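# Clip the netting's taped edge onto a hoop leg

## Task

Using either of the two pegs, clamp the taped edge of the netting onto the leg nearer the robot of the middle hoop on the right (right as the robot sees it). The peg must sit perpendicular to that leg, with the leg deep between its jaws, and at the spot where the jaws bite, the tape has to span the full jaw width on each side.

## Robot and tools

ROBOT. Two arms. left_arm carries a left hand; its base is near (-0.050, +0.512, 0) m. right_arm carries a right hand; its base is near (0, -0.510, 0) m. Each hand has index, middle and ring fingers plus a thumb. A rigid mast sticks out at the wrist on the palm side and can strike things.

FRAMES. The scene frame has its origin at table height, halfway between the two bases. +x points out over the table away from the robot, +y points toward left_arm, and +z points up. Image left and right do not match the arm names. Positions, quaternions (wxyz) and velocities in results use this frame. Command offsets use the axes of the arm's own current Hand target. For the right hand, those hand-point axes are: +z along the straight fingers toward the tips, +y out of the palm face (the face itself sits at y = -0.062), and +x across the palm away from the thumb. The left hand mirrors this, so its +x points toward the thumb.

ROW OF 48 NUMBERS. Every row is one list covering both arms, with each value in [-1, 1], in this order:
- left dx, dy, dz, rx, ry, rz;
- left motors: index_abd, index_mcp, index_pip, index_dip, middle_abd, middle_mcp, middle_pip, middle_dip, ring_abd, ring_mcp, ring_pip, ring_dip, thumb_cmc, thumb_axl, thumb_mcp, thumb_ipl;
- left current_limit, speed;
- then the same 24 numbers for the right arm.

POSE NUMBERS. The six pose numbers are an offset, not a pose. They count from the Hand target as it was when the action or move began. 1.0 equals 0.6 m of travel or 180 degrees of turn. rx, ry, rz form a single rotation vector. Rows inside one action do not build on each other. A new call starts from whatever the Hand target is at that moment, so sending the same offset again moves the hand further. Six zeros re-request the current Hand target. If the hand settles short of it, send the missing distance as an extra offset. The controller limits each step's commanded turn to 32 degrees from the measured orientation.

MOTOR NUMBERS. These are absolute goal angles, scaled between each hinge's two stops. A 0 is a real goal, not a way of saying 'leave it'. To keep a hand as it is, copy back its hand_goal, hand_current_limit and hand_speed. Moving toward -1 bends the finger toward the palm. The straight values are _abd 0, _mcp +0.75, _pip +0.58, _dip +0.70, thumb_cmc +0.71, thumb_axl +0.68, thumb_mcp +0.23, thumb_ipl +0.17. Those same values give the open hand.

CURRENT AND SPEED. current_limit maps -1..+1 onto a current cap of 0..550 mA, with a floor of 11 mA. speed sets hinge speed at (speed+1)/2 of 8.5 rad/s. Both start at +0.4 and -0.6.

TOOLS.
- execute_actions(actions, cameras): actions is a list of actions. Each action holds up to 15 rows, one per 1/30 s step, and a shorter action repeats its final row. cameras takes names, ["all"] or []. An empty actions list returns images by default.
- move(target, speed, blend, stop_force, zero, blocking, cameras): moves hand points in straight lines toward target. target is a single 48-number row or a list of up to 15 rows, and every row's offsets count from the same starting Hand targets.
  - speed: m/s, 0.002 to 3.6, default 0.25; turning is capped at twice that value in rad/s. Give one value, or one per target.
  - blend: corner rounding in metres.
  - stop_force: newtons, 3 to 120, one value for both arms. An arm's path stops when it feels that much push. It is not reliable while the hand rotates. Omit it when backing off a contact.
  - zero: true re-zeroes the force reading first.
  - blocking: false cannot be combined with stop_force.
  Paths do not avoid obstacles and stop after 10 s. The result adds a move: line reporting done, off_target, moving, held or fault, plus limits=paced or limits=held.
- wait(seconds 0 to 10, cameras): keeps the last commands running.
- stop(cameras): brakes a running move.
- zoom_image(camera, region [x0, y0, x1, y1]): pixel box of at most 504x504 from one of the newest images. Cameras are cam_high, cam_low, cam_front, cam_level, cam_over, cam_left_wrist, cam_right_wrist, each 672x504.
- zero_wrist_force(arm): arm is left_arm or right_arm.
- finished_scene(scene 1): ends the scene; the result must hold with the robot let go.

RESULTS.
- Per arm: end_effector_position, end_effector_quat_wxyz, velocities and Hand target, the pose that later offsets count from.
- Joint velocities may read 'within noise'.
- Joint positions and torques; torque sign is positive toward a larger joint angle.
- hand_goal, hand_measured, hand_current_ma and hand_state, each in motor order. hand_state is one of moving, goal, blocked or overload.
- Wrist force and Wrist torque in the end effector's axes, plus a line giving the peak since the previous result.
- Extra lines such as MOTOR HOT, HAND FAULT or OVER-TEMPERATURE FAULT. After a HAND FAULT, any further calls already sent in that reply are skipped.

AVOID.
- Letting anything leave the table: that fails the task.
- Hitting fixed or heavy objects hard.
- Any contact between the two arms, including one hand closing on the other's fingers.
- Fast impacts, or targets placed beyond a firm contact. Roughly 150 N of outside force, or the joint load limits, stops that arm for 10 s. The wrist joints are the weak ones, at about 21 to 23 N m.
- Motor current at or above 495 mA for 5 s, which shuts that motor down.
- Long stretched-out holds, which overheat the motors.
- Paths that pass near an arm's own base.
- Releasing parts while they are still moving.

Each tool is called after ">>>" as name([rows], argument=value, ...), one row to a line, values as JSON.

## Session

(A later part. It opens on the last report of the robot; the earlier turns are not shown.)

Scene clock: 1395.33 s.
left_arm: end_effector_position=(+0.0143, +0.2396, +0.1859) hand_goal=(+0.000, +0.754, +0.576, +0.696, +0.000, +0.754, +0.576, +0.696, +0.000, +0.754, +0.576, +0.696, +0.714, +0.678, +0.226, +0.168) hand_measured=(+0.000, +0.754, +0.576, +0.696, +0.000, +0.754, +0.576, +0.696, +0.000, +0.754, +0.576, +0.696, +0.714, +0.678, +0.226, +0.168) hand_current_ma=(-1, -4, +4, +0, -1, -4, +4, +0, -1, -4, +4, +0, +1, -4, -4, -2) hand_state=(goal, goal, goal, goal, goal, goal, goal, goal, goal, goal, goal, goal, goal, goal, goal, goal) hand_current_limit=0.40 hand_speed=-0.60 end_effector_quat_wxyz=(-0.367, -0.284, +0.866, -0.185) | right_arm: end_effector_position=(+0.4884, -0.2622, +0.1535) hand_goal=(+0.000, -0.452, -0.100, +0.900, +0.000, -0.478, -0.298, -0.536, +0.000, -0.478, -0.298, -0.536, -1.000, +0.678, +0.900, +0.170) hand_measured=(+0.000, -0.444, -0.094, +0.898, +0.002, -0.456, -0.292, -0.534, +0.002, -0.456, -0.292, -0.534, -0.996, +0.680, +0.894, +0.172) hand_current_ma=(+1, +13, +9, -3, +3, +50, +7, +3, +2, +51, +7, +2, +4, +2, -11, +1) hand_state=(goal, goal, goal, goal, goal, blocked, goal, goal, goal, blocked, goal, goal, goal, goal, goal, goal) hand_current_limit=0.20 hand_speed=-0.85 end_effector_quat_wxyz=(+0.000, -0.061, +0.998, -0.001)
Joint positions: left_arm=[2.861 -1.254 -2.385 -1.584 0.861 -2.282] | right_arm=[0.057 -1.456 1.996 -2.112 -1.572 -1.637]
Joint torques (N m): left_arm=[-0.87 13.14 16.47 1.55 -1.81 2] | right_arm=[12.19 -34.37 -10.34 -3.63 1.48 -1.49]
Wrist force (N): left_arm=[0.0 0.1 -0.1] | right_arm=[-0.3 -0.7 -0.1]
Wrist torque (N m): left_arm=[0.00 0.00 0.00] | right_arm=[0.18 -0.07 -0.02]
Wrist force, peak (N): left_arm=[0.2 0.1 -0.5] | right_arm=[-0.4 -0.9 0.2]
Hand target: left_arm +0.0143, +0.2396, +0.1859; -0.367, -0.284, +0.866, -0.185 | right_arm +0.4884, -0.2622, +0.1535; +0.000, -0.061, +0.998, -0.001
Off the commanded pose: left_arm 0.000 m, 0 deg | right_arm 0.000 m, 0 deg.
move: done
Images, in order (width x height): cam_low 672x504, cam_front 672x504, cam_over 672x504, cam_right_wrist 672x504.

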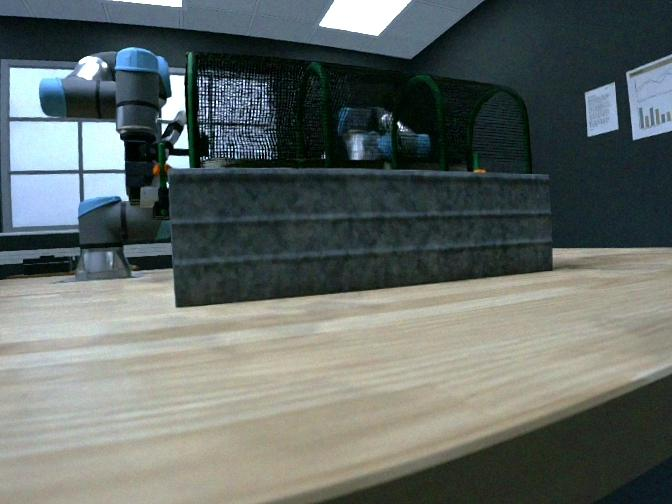

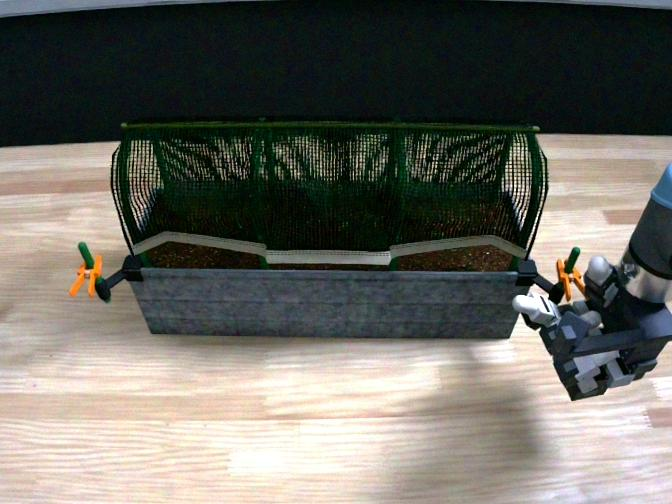

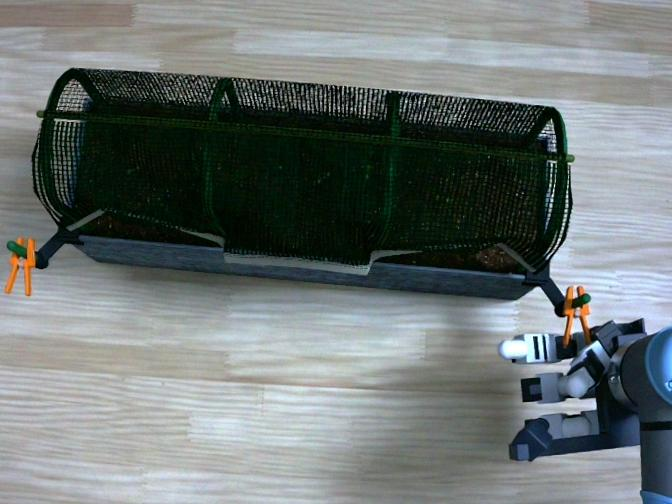

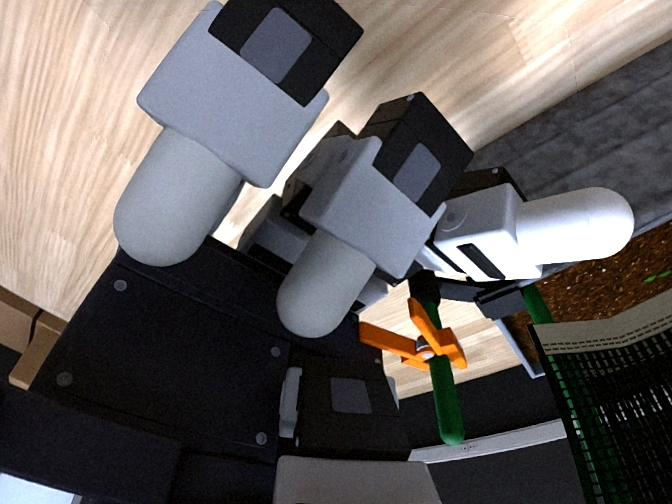

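>>> move(target=[0,0,0,0,0,0,0,0.754,0.576,0.696,0,0.754,0.576,0.696,0,0.754,0.576,0.696,0.714,0.678,0.226,0.168,0.4,-0.6,0,0,0,0,0,0,0,-0.452,-0.5,0.9,0,-0.479,-0.299,-0.536,0,-0.479,-0.299,-0.536,-1,0.678,0.9,0.17,0.2,-0.9], speed=0.05, cameras=["cam_low","cam_over","cam_front","cam_right_wrist"])

>>> zoom_image(camera="cam_over", region=[500, 270, 650, 420])

>>> zoom_image(camera="cam_right_wrist", region=[330, 200, 600, 470])

>>> zoom_image(camera="cam_low", region=[110, 120, 210, 220])

>>> zoom_image(camera="cam_front", region=[500, 230, 672, 402])

Scene clock: 1405.47 s.
left_arm: end_effector_position=(+0.0143, +0.2396, +0.1859) hand_goal=(+0.000, +0.754, +0.576, +0.696, +0.000, +0.754, +0.576, +0.696, +0.000, +0.754, +0.576, +0.696, +0.714, +0.678, +0.226, +0.168) hand_measured=(+0.000, +0.754, +0.576, +0.696, +0.000, +0.754, +0.576, +0.696, +0.000, +0.754, +0.576, +0.696, +0.714, +0.678, +0.226, +0.168) hand_current_ma=(-1, -4, +4, +0, -1, -4, +4, +0, -1, -4, +4, +0, +1, -4, -4, -2) hand_state=(goal, goal, goal, goal, goal, goal, goal, goal, goal, goal, goal, goal, goal, goal, goal, goal) hand_current_limit=0.40 hand_speed=-0.60 end_effector_quat_wxyz=(-0.367, -0.284, +0.866, -0.185) | right_arm: end_effector_position=(+0.4884, -0.2622, +0.1535) hand_goal=(+0.000, -0.452, -0.500, +0.900, +0.000, -0.478, -0.298, -0.536, +0.000, -0.478, -0.298, -0.536, -1.000, +0.678, +0.900, +0.170) hand_measured=(+0.000, -0.444, -0.496, +0.898, +0.002, -0.456, -0.292, -0.534, +0.002, -0.456, -0.292, -0.534, -0.996, +0.680, +0.894, +0.172) hand_current_ma=(+1, +13, +6, -3, +3, +50, +7, +3, +2, +51, +7, +2, +4, +2, -11, +1) hand_state=(goal, goal, goal, goal, goal, blocked, goal, goal, goal, blocked, goal, goal, goal, goal, goal, goal) hand_current_limit=0.20 hand_speed=-0.90 end_effector_quat_wxyz=(+0.000, -0.061, +0.998, -0.001)
Joint positions: left_arm=[2.861 -1.254 -2.385 -1.584 0.861 -2.282] | right_arm=[0.057 -1.456 1.996 -2.112 -1.572 -1.637]
Joint torques (N m): left_arm=[-2.01 12.91 17.74 1.26 -2.27 1.96] | right_arm=[10.68 -34.95 -8.17 -3.69 1.5 -1.31]
Wrist force (N): left_arm=[0.1 0.1 -0.2] | right_arm=[-0.2 -0.7 0.0]
Wrist torque (N m): left_arm=[0.02 -0.02 0.01] | right_arm=[0.19 -0.06 -0.02]
Wrist force, peak (N): left_arm=[0.1 0.3 -0.5] | right_arm=[-0.4 -0.8 0.2]
Hand target: left_arm +0.0143, +0.2396, +0.1859; -0.367, -0.284, +0.866, -0.185 | right_arm +0.4884, -0.2622, +0.1535; +0.000, -0.061, +0.998, -0.001
Off the commanded pose: left_arm 0.000 m, 0 deg | right_arm 0.000 m, 0 deg.
move: done
Images, in order (width x height): cam_low 672x504, cam_front 672x504, cam_over 672x504, cam_right_wrist 672x504.

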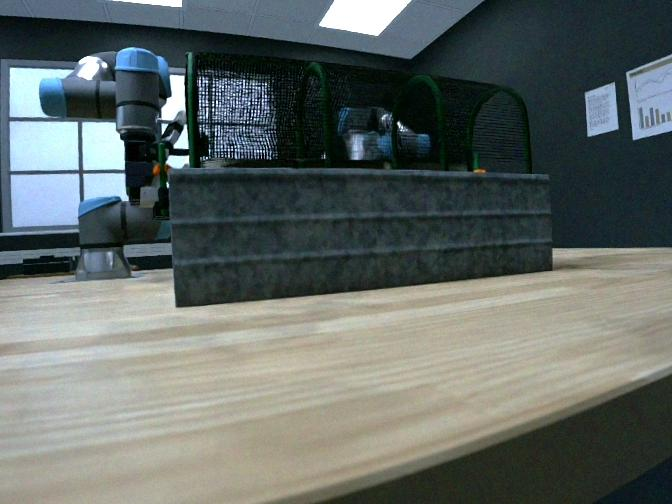

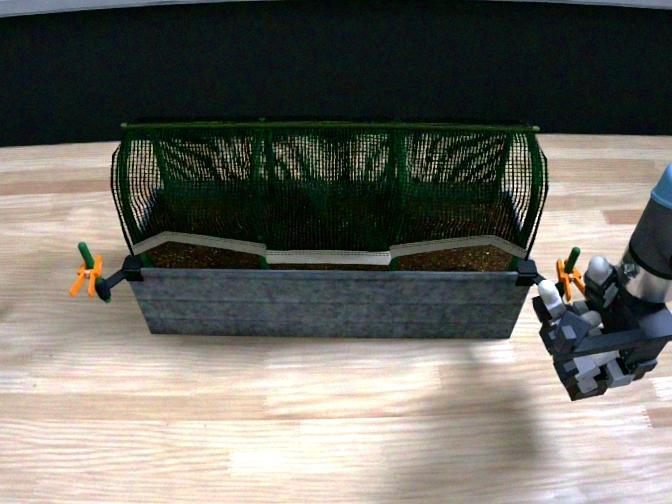

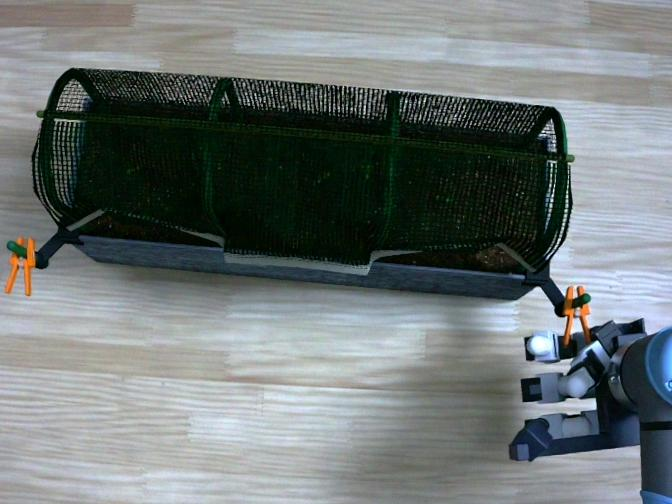

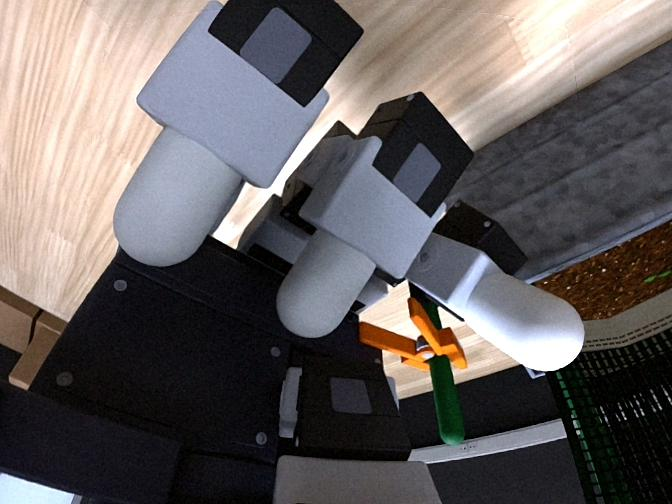

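Scaled by 3.360 from the camera's 672x504 image, which has a finer 960x720 frame.

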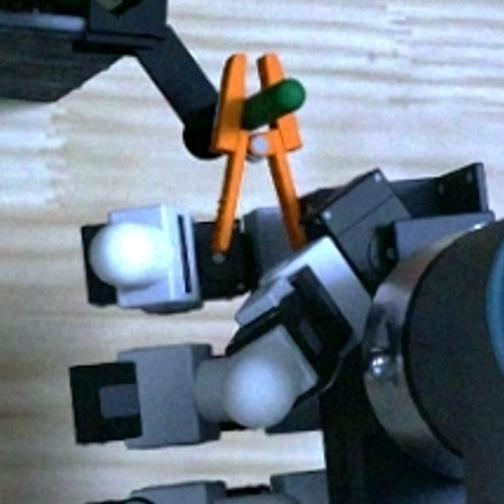

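Scaled by 1.867 from the camera's 672x504 image, which has a finer 960x720 frame.

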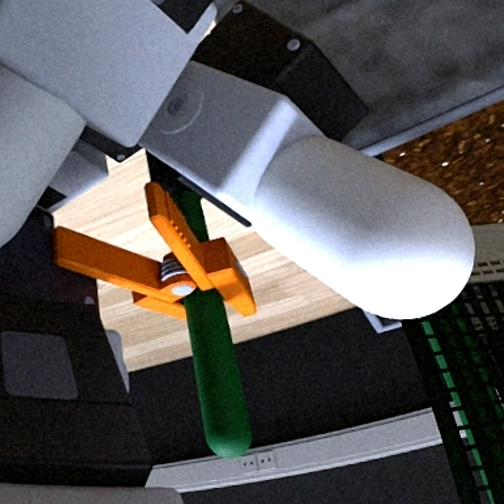

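Scaled by 5.040 from the camera's 672x504 image, which has a finer 960x720 frame.

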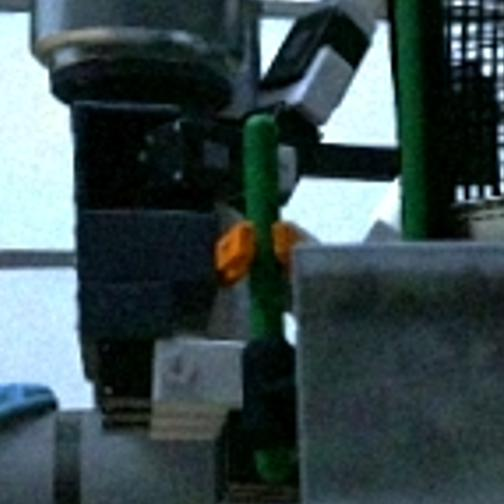

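Scaled by 2.930 from the camera's 672x504 image, which has a finer 960x720 frame.

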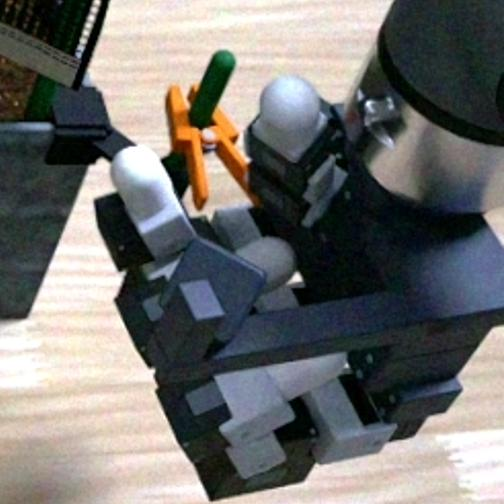

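>>> move(target=[0,0,0,0,0,0,0,0.754,0.576,0.696,0,0.754,0.576,0.696,0,0.754,0.576,0.696,0.714,0.678,0.226,0.168,0.4,-0.6,0,0,0,0,0,0,0,-0.6,-0.6,0.9,0,-0.479,-0.299,-0.536,0,-0.479,-0.299,-0.536,-1,0.678,0.9,0.17,0.4,-0.92], speed=0.05, cameras=["cam_low","cam_over","cam_front","cam_right_wrist"])

>>> zoom_image(camera="cam_over", region=[500, 270, 650, 420])

>>> zoom_image(camera="cam_right_wrist", region=[330, 200, 600, 470])

>>> zoom_image(camera="cam_low", region=[110, 120, 210, 220])

>>> zoom_image(camera="cam_front", region=[500, 230, 672, 402])

Scene clock: 1417.77 s.
left_arm: end_effector_position=(+0.0143, +0.2396, +0.1859) hand_goal=(+0.000, +0.754, +0.576, +0.696, +0.000, +0.754, +0.576, +0.696, +0.000, +0.754, +0.576, +0.696, +0.714, +0.678, +0.226, +0.168) hand_measured=(+0.000, +0.754, +0.576, +0.696, +0.000, +0.754, +0.576, +0.696, +0.000, +0.754, +0.576, +0.696, +0.714, +0.678, +0.226, +0.168) hand_current_ma=(-1, -4, +4, +0, -1, -4, +4, +0, -1, -4, +4, +0, +1, -4, -4, -2) hand_state=(goal, goal, goal, goal, goal, goal, goal, goal, goal, goal, goal, goal, goal, goal, goal, goal) hand_current_limit=0.40 hand_speed=-0.60 end_effector_quat_wxyz=(-0.367, -0.284, +0.866, -0.185) | right_arm: end_effector_position=(+0.4884, -0.2622, +0.1535) hand_goal=(+0.000, -0.600, -0.600, +0.900, +0.000, -0.478, -0.298, -0.536, +0.000, -0.478, -0.298, -0.536, -1.000, +0.678, +0.900, +0.170) hand_measured=(+0.000, -0.534, -0.590, +0.898, +0.002, -0.456, -0.292, -0.534, +0.002, -0.456, -0.292, -0.534, -0.996, +0.680, +0.894, +0.172) hand_current_ma=(+1, +218, +19, -3, +3, +50, +7, +3, +2, +51, +7, +2, +4, +2, -11, +1) hand_state=(goal, blocked, goal, goal, goal, blocked, goal, goal, goal, blocked, goal, goal, goal, goal, goal, goal) hand_current_limit=0.40 hand_speed=-0.92 end_effector_quat_wxyz=(+0.000, -0.061, +0.998, -0.001)
Joint positions: left_arm=[2.861 -1.254 -2.385 -1.584 0.861 -2.282] | right_arm=[0.057 -1.456 1.996 -2.112 -1.572 -1.637]
Joint torques (N m): left_arm=[0.41 12.67 16.85 1.66 -2.43 1.9] | right_arm=[9.6 -35.07 -10.5 -3.5 1.22 -1.4]
Wrist force (N): left_arm=[0.0 0.2 -0.1] | right_arm=[-0.2 0.3 0.3]
Wrist torque (N m): left_arm=[0.03 0.00 0.00] | right_arm=[0.25 -0.08 -0.05]
Wrist force, peak (N): left_arm=[0.1 -0.4 -0.5] | right_arm=[-0.4 -0.9 0.1]
Hand target: left_arm +0.0143, +0.2396, +0.1859; -0.367, -0.284, +0.866, -0.185 | right_arm +0.4884, -0.2622, +0.1535; +0.000, -0.061, +0.998, -0.001
Off the commanded pose: left_arm 0.000 m, 0 deg | right_arm 0.000 m, 0 deg.
move: done
Images, in order (width x height): cam_low 672x504, cam_front 672x504, cam_over 672x504, cam_right_wrist 672x504.

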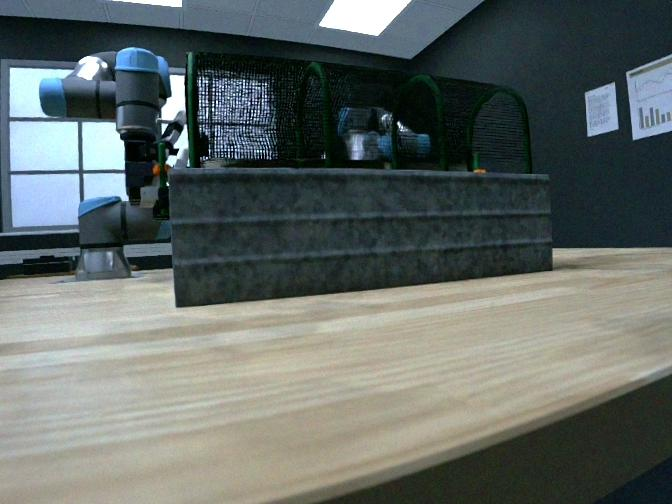

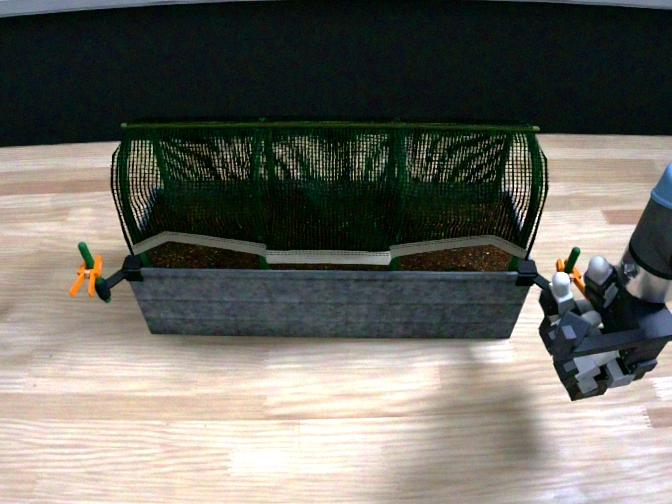

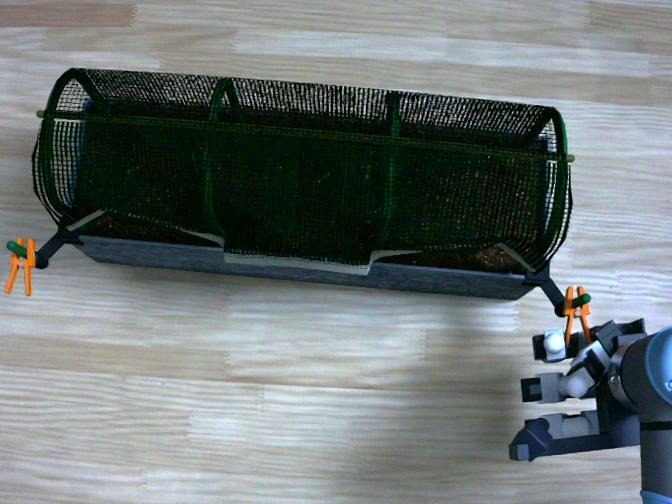

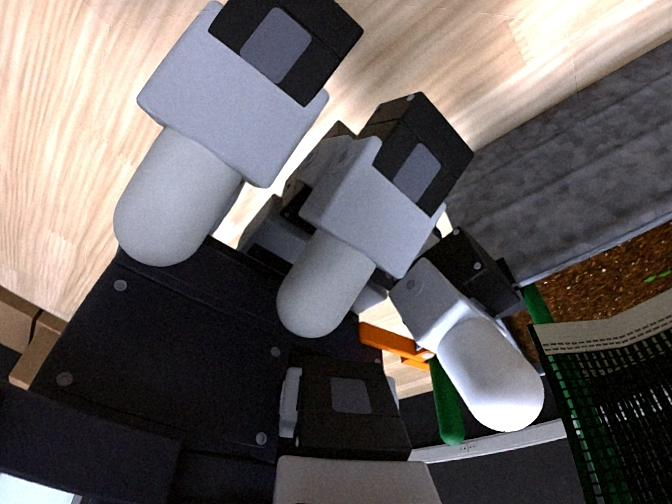

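Scaled by 3.360 from the camera's 672x504 image, which has a finer 960x720 frame.

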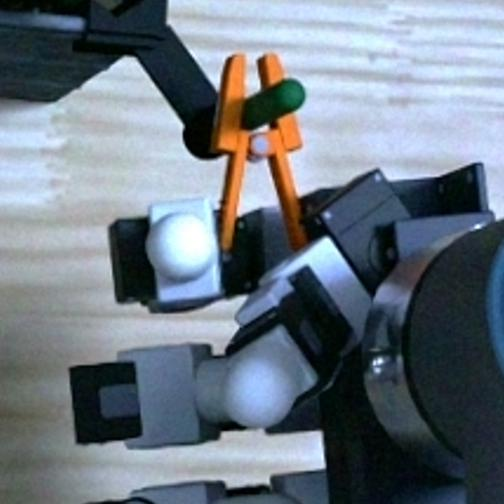

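Scaled by 1.867 from the camera's 672x504 image, which has a finer 960x720 frame.

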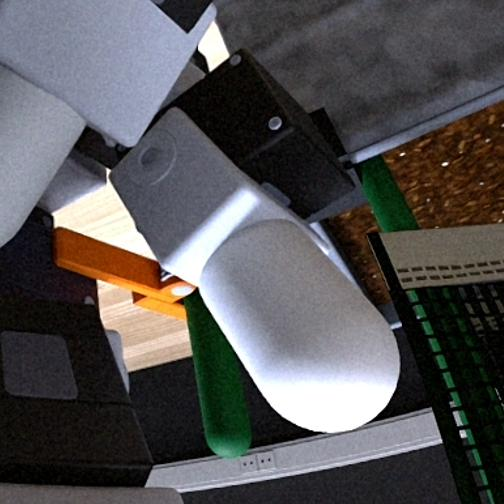

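Scaled by 5.040 from the camera's 672x504 image, which has a finer 960x720 frame.

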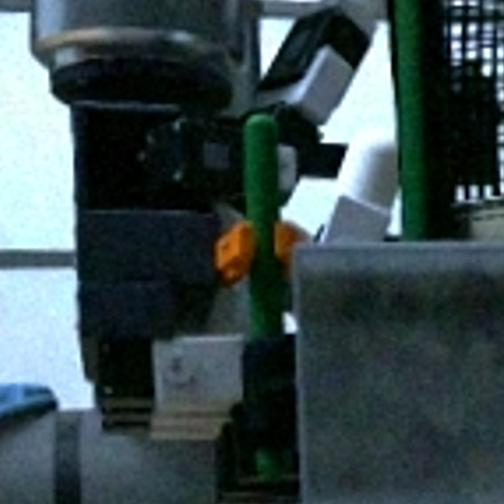

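Scaled by 2.930 from the camera's 672x504 image, which has a finer 960x720 frame.

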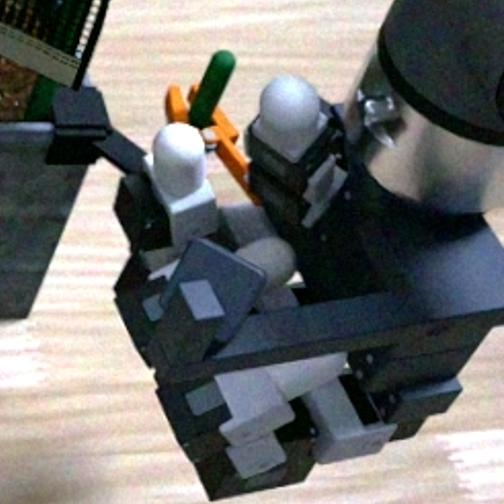

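>>> move(target=[0,0,0,0,0,0,0,0.754,0.576,0.696,0,0.754,0.576,0.696,0,0.754,0.576,0.696,0.714,0.678,0.226,0.168,0.4,-0.6,0,0,0,0,0,0,0,-0.8,-0.7,0.9,0,-0.479,-0.299,-0.536,0,-0.479,-0.299,-0.536,-1,0.678,0.9,0.17,0.75,-0.92], speed=0.05, cameras=["cam_low","cam_over","cam_front","cam_right_wrist"])

>>> zoom_image(camera="cam_over", region=[540, 275, 620, 355])

>>> zoom_image(camera="cam_right_wrist", region=[330, 200, 600, 470])

>>> zoom_image(camera="cam_low", region=[110, 120, 210, 220])

>>> zoom_image(camera="cam_front", region=[500, 230, 672, 402])

Scene clock: 1428.87 s.
left_arm: end_effector_position=(+0.0143, +0.2396, +0.1859) hand_goal=(+0.000, +0.754, +0.576, +0.696, +0.000, +0.754, +0.576, +0.696, +0.000, +0.754, +0.576, +0.696, +0.714, +0.678, +0.226, +0.168) hand_measured=(+0.000, +0.754, +0.576, +0.696, +0.000, +0.754, +0.576, +0.696, +0.000, +0.754, +0.576, +0.696, +0.714, +0.678, +0.226, +0.168) hand_current_ma=(-1, -4, +4, +0, -1, -4, +4, +0, -1, -4, +4, +0, +1, -4, -4, -2) hand_state=(goal, goal, goal, goal, goal, goal, goal, goal, goal, goal, goal, goal, goal, goal, goal, goal) hand_current_limit=0.40 hand_speed=-0.60 end_effector_quat_wxyz=(-0.367, -0.284, +0.866, -0.185) | right_arm: end_effector_position=(+0.4884, -0.2622, +0.1535) hand_goal=(+0.000, -0.800, -0.700, +0.900, +0.000, -0.478, -0.298, -0.536, +0.000, -0.478, -0.298, -0.536, -1.000, +0.678, +0.900, +0.170) hand_measured=(-0.004, -0.548, -0.616, +0.898, +0.002, -0.456, -0.292, -0.534, +0.002, -0.456, -0.292, -0.534, -0.996, +0.680, +0.894, +0.172) hand_current_ma=(-4, +481, +273, -3, +3, +50, +7, +3, +2, +51, +7, +2, +4, +2, -11, +1) hand_state=(goal, blocked, blocked, goal, goal, blocked, goal, goal, goal, blocked, goal, goal, goal, goal, goal, goal) hand_current_limit=0.75 hand_speed=-0.92 end_effector_quat_wxyz=(+0.000, -0.061, +0.998, -0.001)
Joint positions: left_arm=[2.861 -1.254 -2.385 -1.584 0.861 -2.282] | right_arm=[0.057 -1.456 1.996 -2.112 -1.572 -1.637]
Joint torques (N m): left_arm=[-0.4 12.86 15.49 1.62 -2.34 1.73] | right_arm=[9.63 -33.46 -8.6 -3.64 1.19 -1.51]
Wrist force (N): left_arm=[-0.1 0.1 0.0] | right_arm=[-0.6 1.6 0.2]
Wrist torque (N m): left_arm=[0.01 0.00 -0.01] | right_arm=[0.37 -0.05 -0.15]
Wrist force, peak (N): left_arm=[0.3 -0.1 -0.5] | right_arm=[-0.5 1.8 -0.4]
Hand target: left_arm +0.0143, +0.2396, +0.1859; -0.367, -0.284, +0.866, -0.185 | right_arm +0.4884, -0.2622, +0.1535; +0.000, -0.061, +0.998, -0.001
Off the commanded pose: left_arm 0.000 m, 0 deg | right_arm 0.000 m, 0 deg.
move: done
Images, in order (width x height): cam_low 672x504, cam_front 672x504, cam_over 672x504, cam_right_wrist 672x504.

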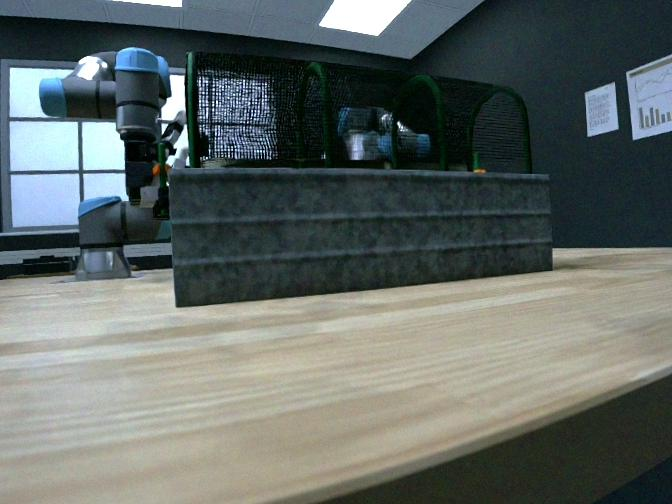

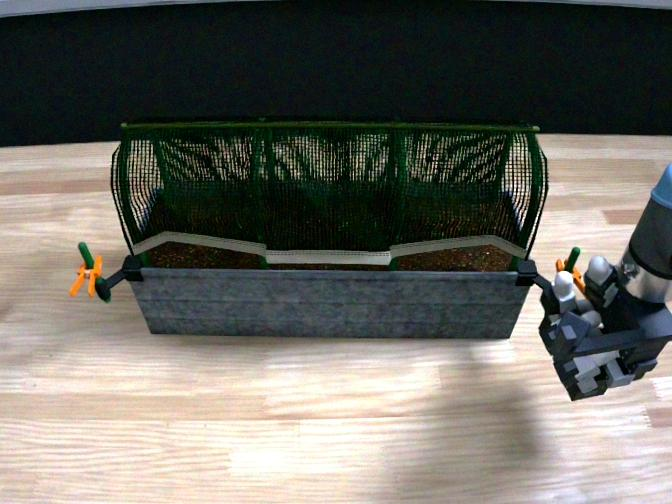

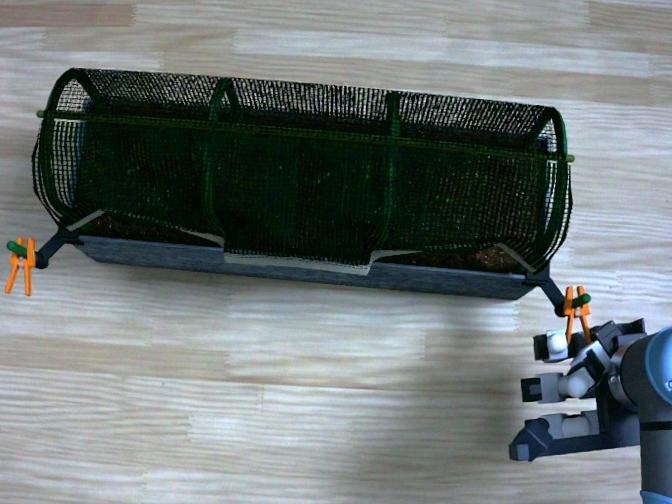

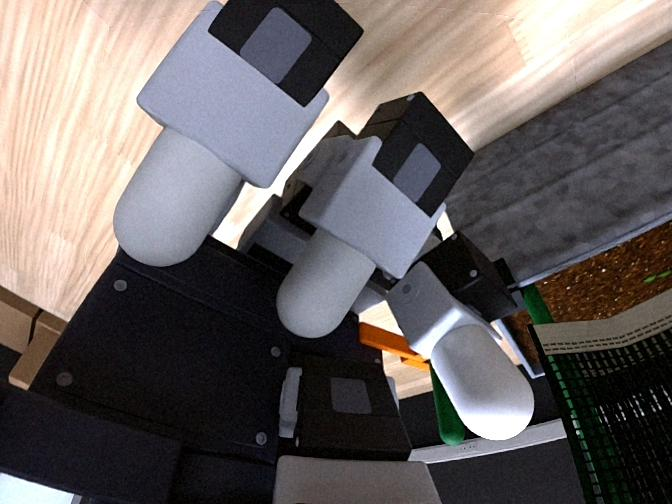

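Scaled by 6.300 from the camera's 672x504 image, which has a finer 960x720 frame.

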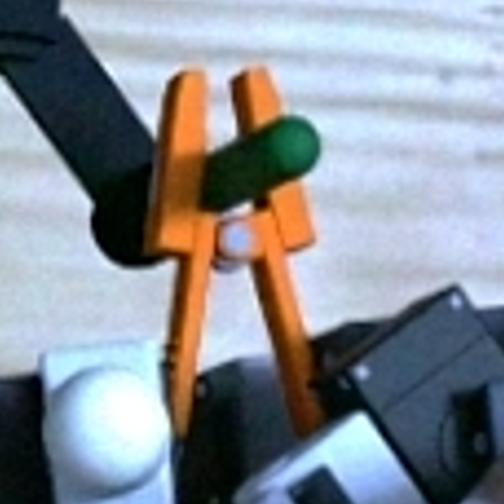

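Scaled by 1.867 from the camera's 672x504 image, which has a finer 960x720 frame.

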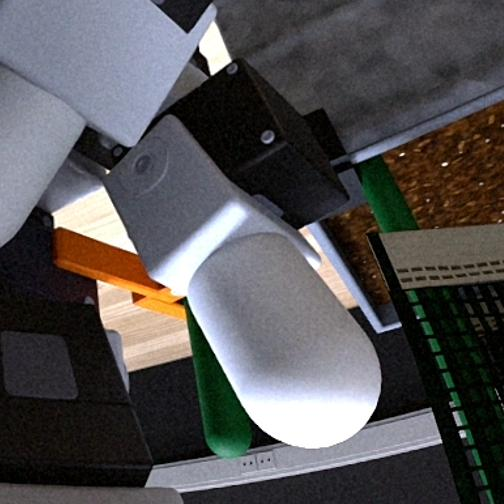

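Scaled by 5.040 from the camera's 672x504 image, which has a finer 960x720 frame.

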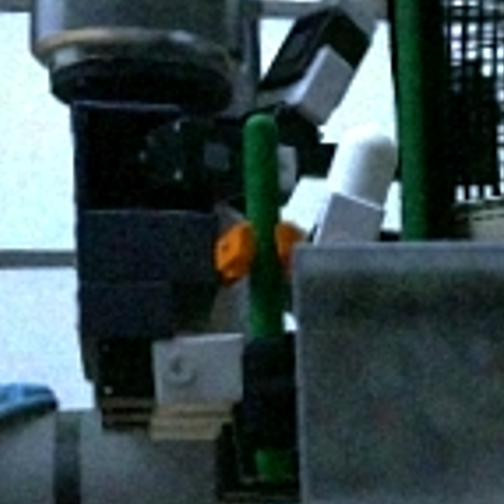

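Scaled by 2.930 from the camera's 672x504 image, which has a finer 960x720 frame.

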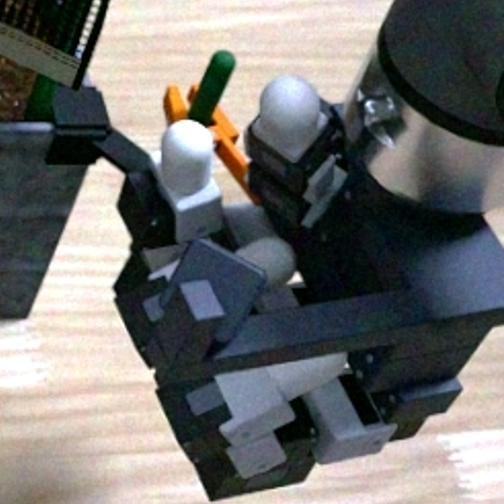

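>>> move(target=[0,0,0,0,0,0,0,0.754,0.576,0.696,0,0.754,0.576,0.696,0,0.754,0.576,0.696,0.714,0.678,0.226,0.168,0.4,-0.6,0,0,0,0,0,0,0,-0.9,-0.95,0.9,0,-0.479,-0.299,-0.536,0,-0.479,-0.299,-0.536,-1,0.678,0.9,0.17,0.78,-0.92], speed=0.05, cameras=["cam_low","cam_over","cam_front","cam_right_wrist"])

>>> zoom_image(camera="cam_over", region=[540, 275, 620, 355])

>>> zoom_image(camera="cam_low", region=[110, 120, 210, 220])

>>> zoom_image(camera="cam_front", region=[530, 240, 630, 340])

Scene clock: 1460.30 s.
left_arm: end_effector_position=(+0.0143, +0.2396, +0.1859) hand_goal=(+0.000, +0.754, +0.576, +0.696, +0.000, +0.754, +0.576, +0.696, +0.000, +0.754, +0.576, +0.696, +0.714, +0.678, +0.226, +0.168) hand_measured=(+0.000, +0.754, +0.576, +0.696, +0.000, +0.754, +0.576, +0.696, +0.000, +0.754, +0.576, +0.696, +0.714, +0.678, +0.226, +0.168) hand_current_ma=(-1, -4, +4, +0, -1, -4, +4, +0, -1, -4, +4, +0, +1, -4, -4, -2) hand_state=(goal, goal, goal, goal, goal, goal, goal, goal, goal, goal, goal, goal, goal, goal, goal, goal) hand_current_limit=0.40 hand_speed=-0.60 end_effector_quat_wxyz=(-0.367, -0.284, +0.866, -0.185) | right_arm: end_effector_position=(+0.4884, -0.2622, +0.1535) hand_goal=(+0.000, -0.900, -0.950, +0.900, +0.000, -0.478, -0.298, -0.536, +0.000, -0.478, -0.298, -0.536, -1.000, +0.678, +0.900, +0.170) hand_measured=(-0.006, -0.548, -0.770, +0.898, +0.002, -0.456, -0.292, -0.534, +0.002, -0.456, -0.292, -0.534, -0.996, +0.680, +0.894, +0.172) hand_current_ma=(-8, +489, +489, -3, +3, +50, +7, +3, +2, +51, +7, +2, +4, +2, -11, +1) hand_state=(goal, blocked, blocked, goal, goal, blocked, goal, goal, goal, blocked, goal, goal, goal, goal, goal, goal) hand_current_limit=0.78 hand_speed=-0.92 end_effector_quat_wxyz=(+0.000, -0.061, +0.998, -0.001)
Joint positions: left_arm=[2.861 -1.254 -2.385 -1.584 0.861 -2.282] | right_arm=[0.057 -1.456 1.996 -2.112 -1.572 -1.637]
Joint torques (N m): left_arm=[-0.9 13.5 16.2 1.43 -2.2 1.96] | right_arm=[11.42 -34.42 -9.57 -3.7 0.84 -1.2]
Wrist force (N): left_arm=[-0.1 0.3 -0.3] | right_arm=[-0.1 2.0 -0.1]
Wrist torque (N m): left_arm=[0.05 0.00 -0.01] | right_arm=[0.38 -0.10 -0.15]
Wrist force, peak (N): left_arm=[0.4 0.2 -0.4] | right_arm=[-1.7 2.3 -0.4]
Hand target: left_arm +0.0143, +0.2396, +0.1859; -0.367, -0.284, +0.866, -0.185 | right_arm +0.4884, -0.2622, +0.1535; +0.000, -0.061, +0.998, -0.001
Off the commanded pose: left_arm 0.000 m, 0 deg | right_arm 0.000 m, 0 deg.
move: done
Images, in order (width x height): cam_low 672x504, cam_front 672x504, cam_over 672x504, cam_right_wrist 672x504.

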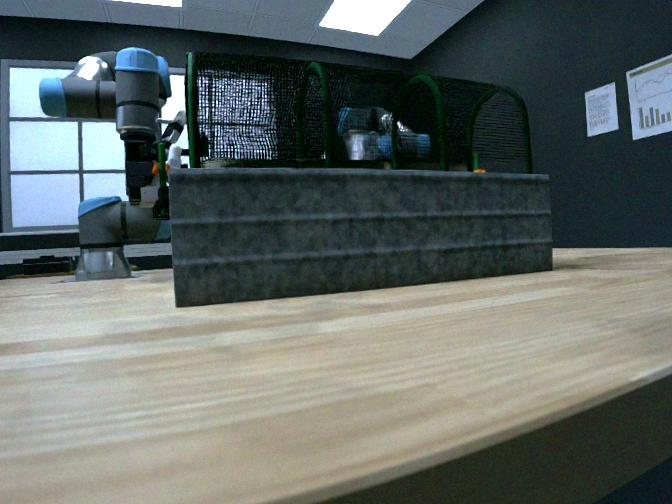

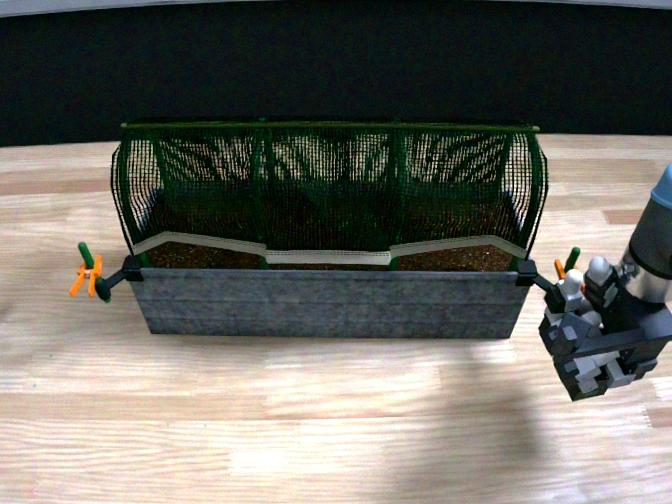

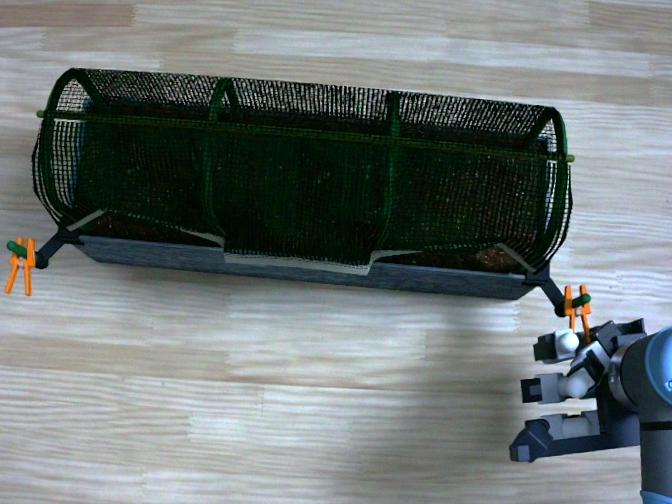

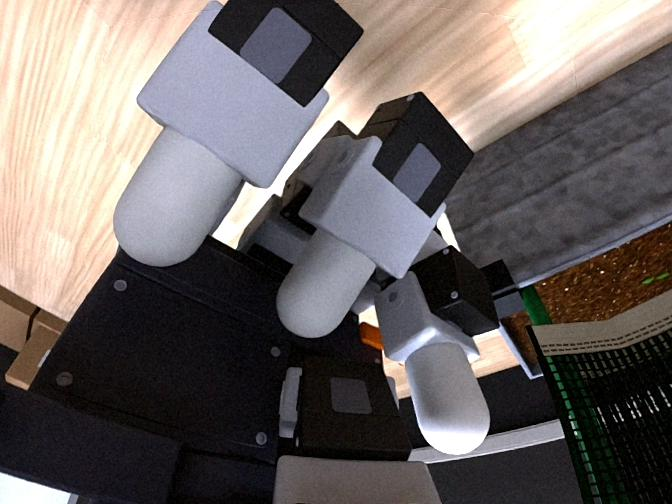

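Scaled by 6.300 from the camera's 672x504 image, which has a finer 960x720 frame.

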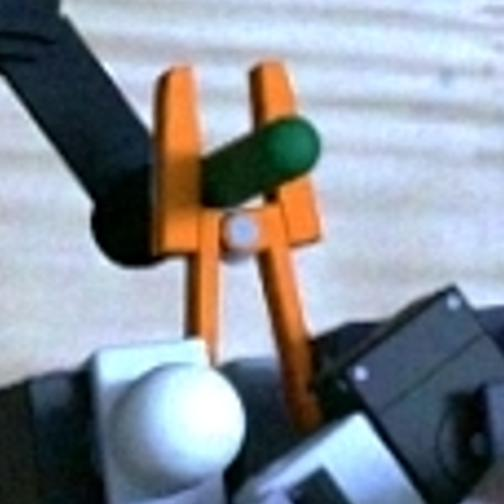

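Scaled by 5.040 from the camera's 672x504 image, which has a finer 960x720 frame.

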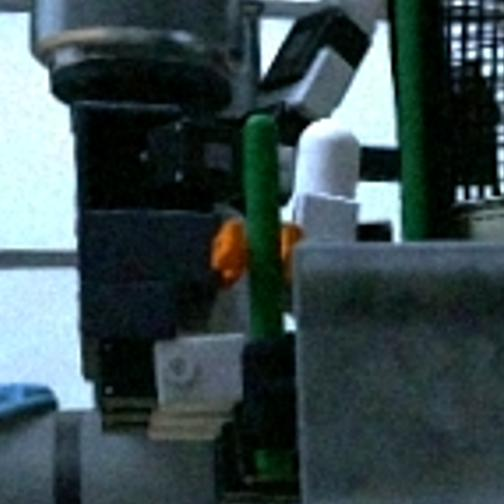

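Scaled by 5.040 from the camera's 672x504 image, which has a finer 960x720 frame.

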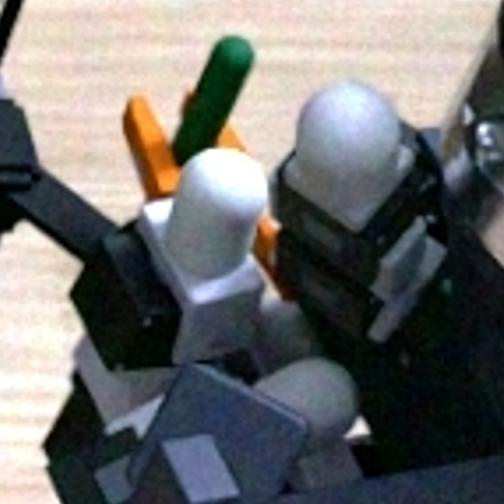

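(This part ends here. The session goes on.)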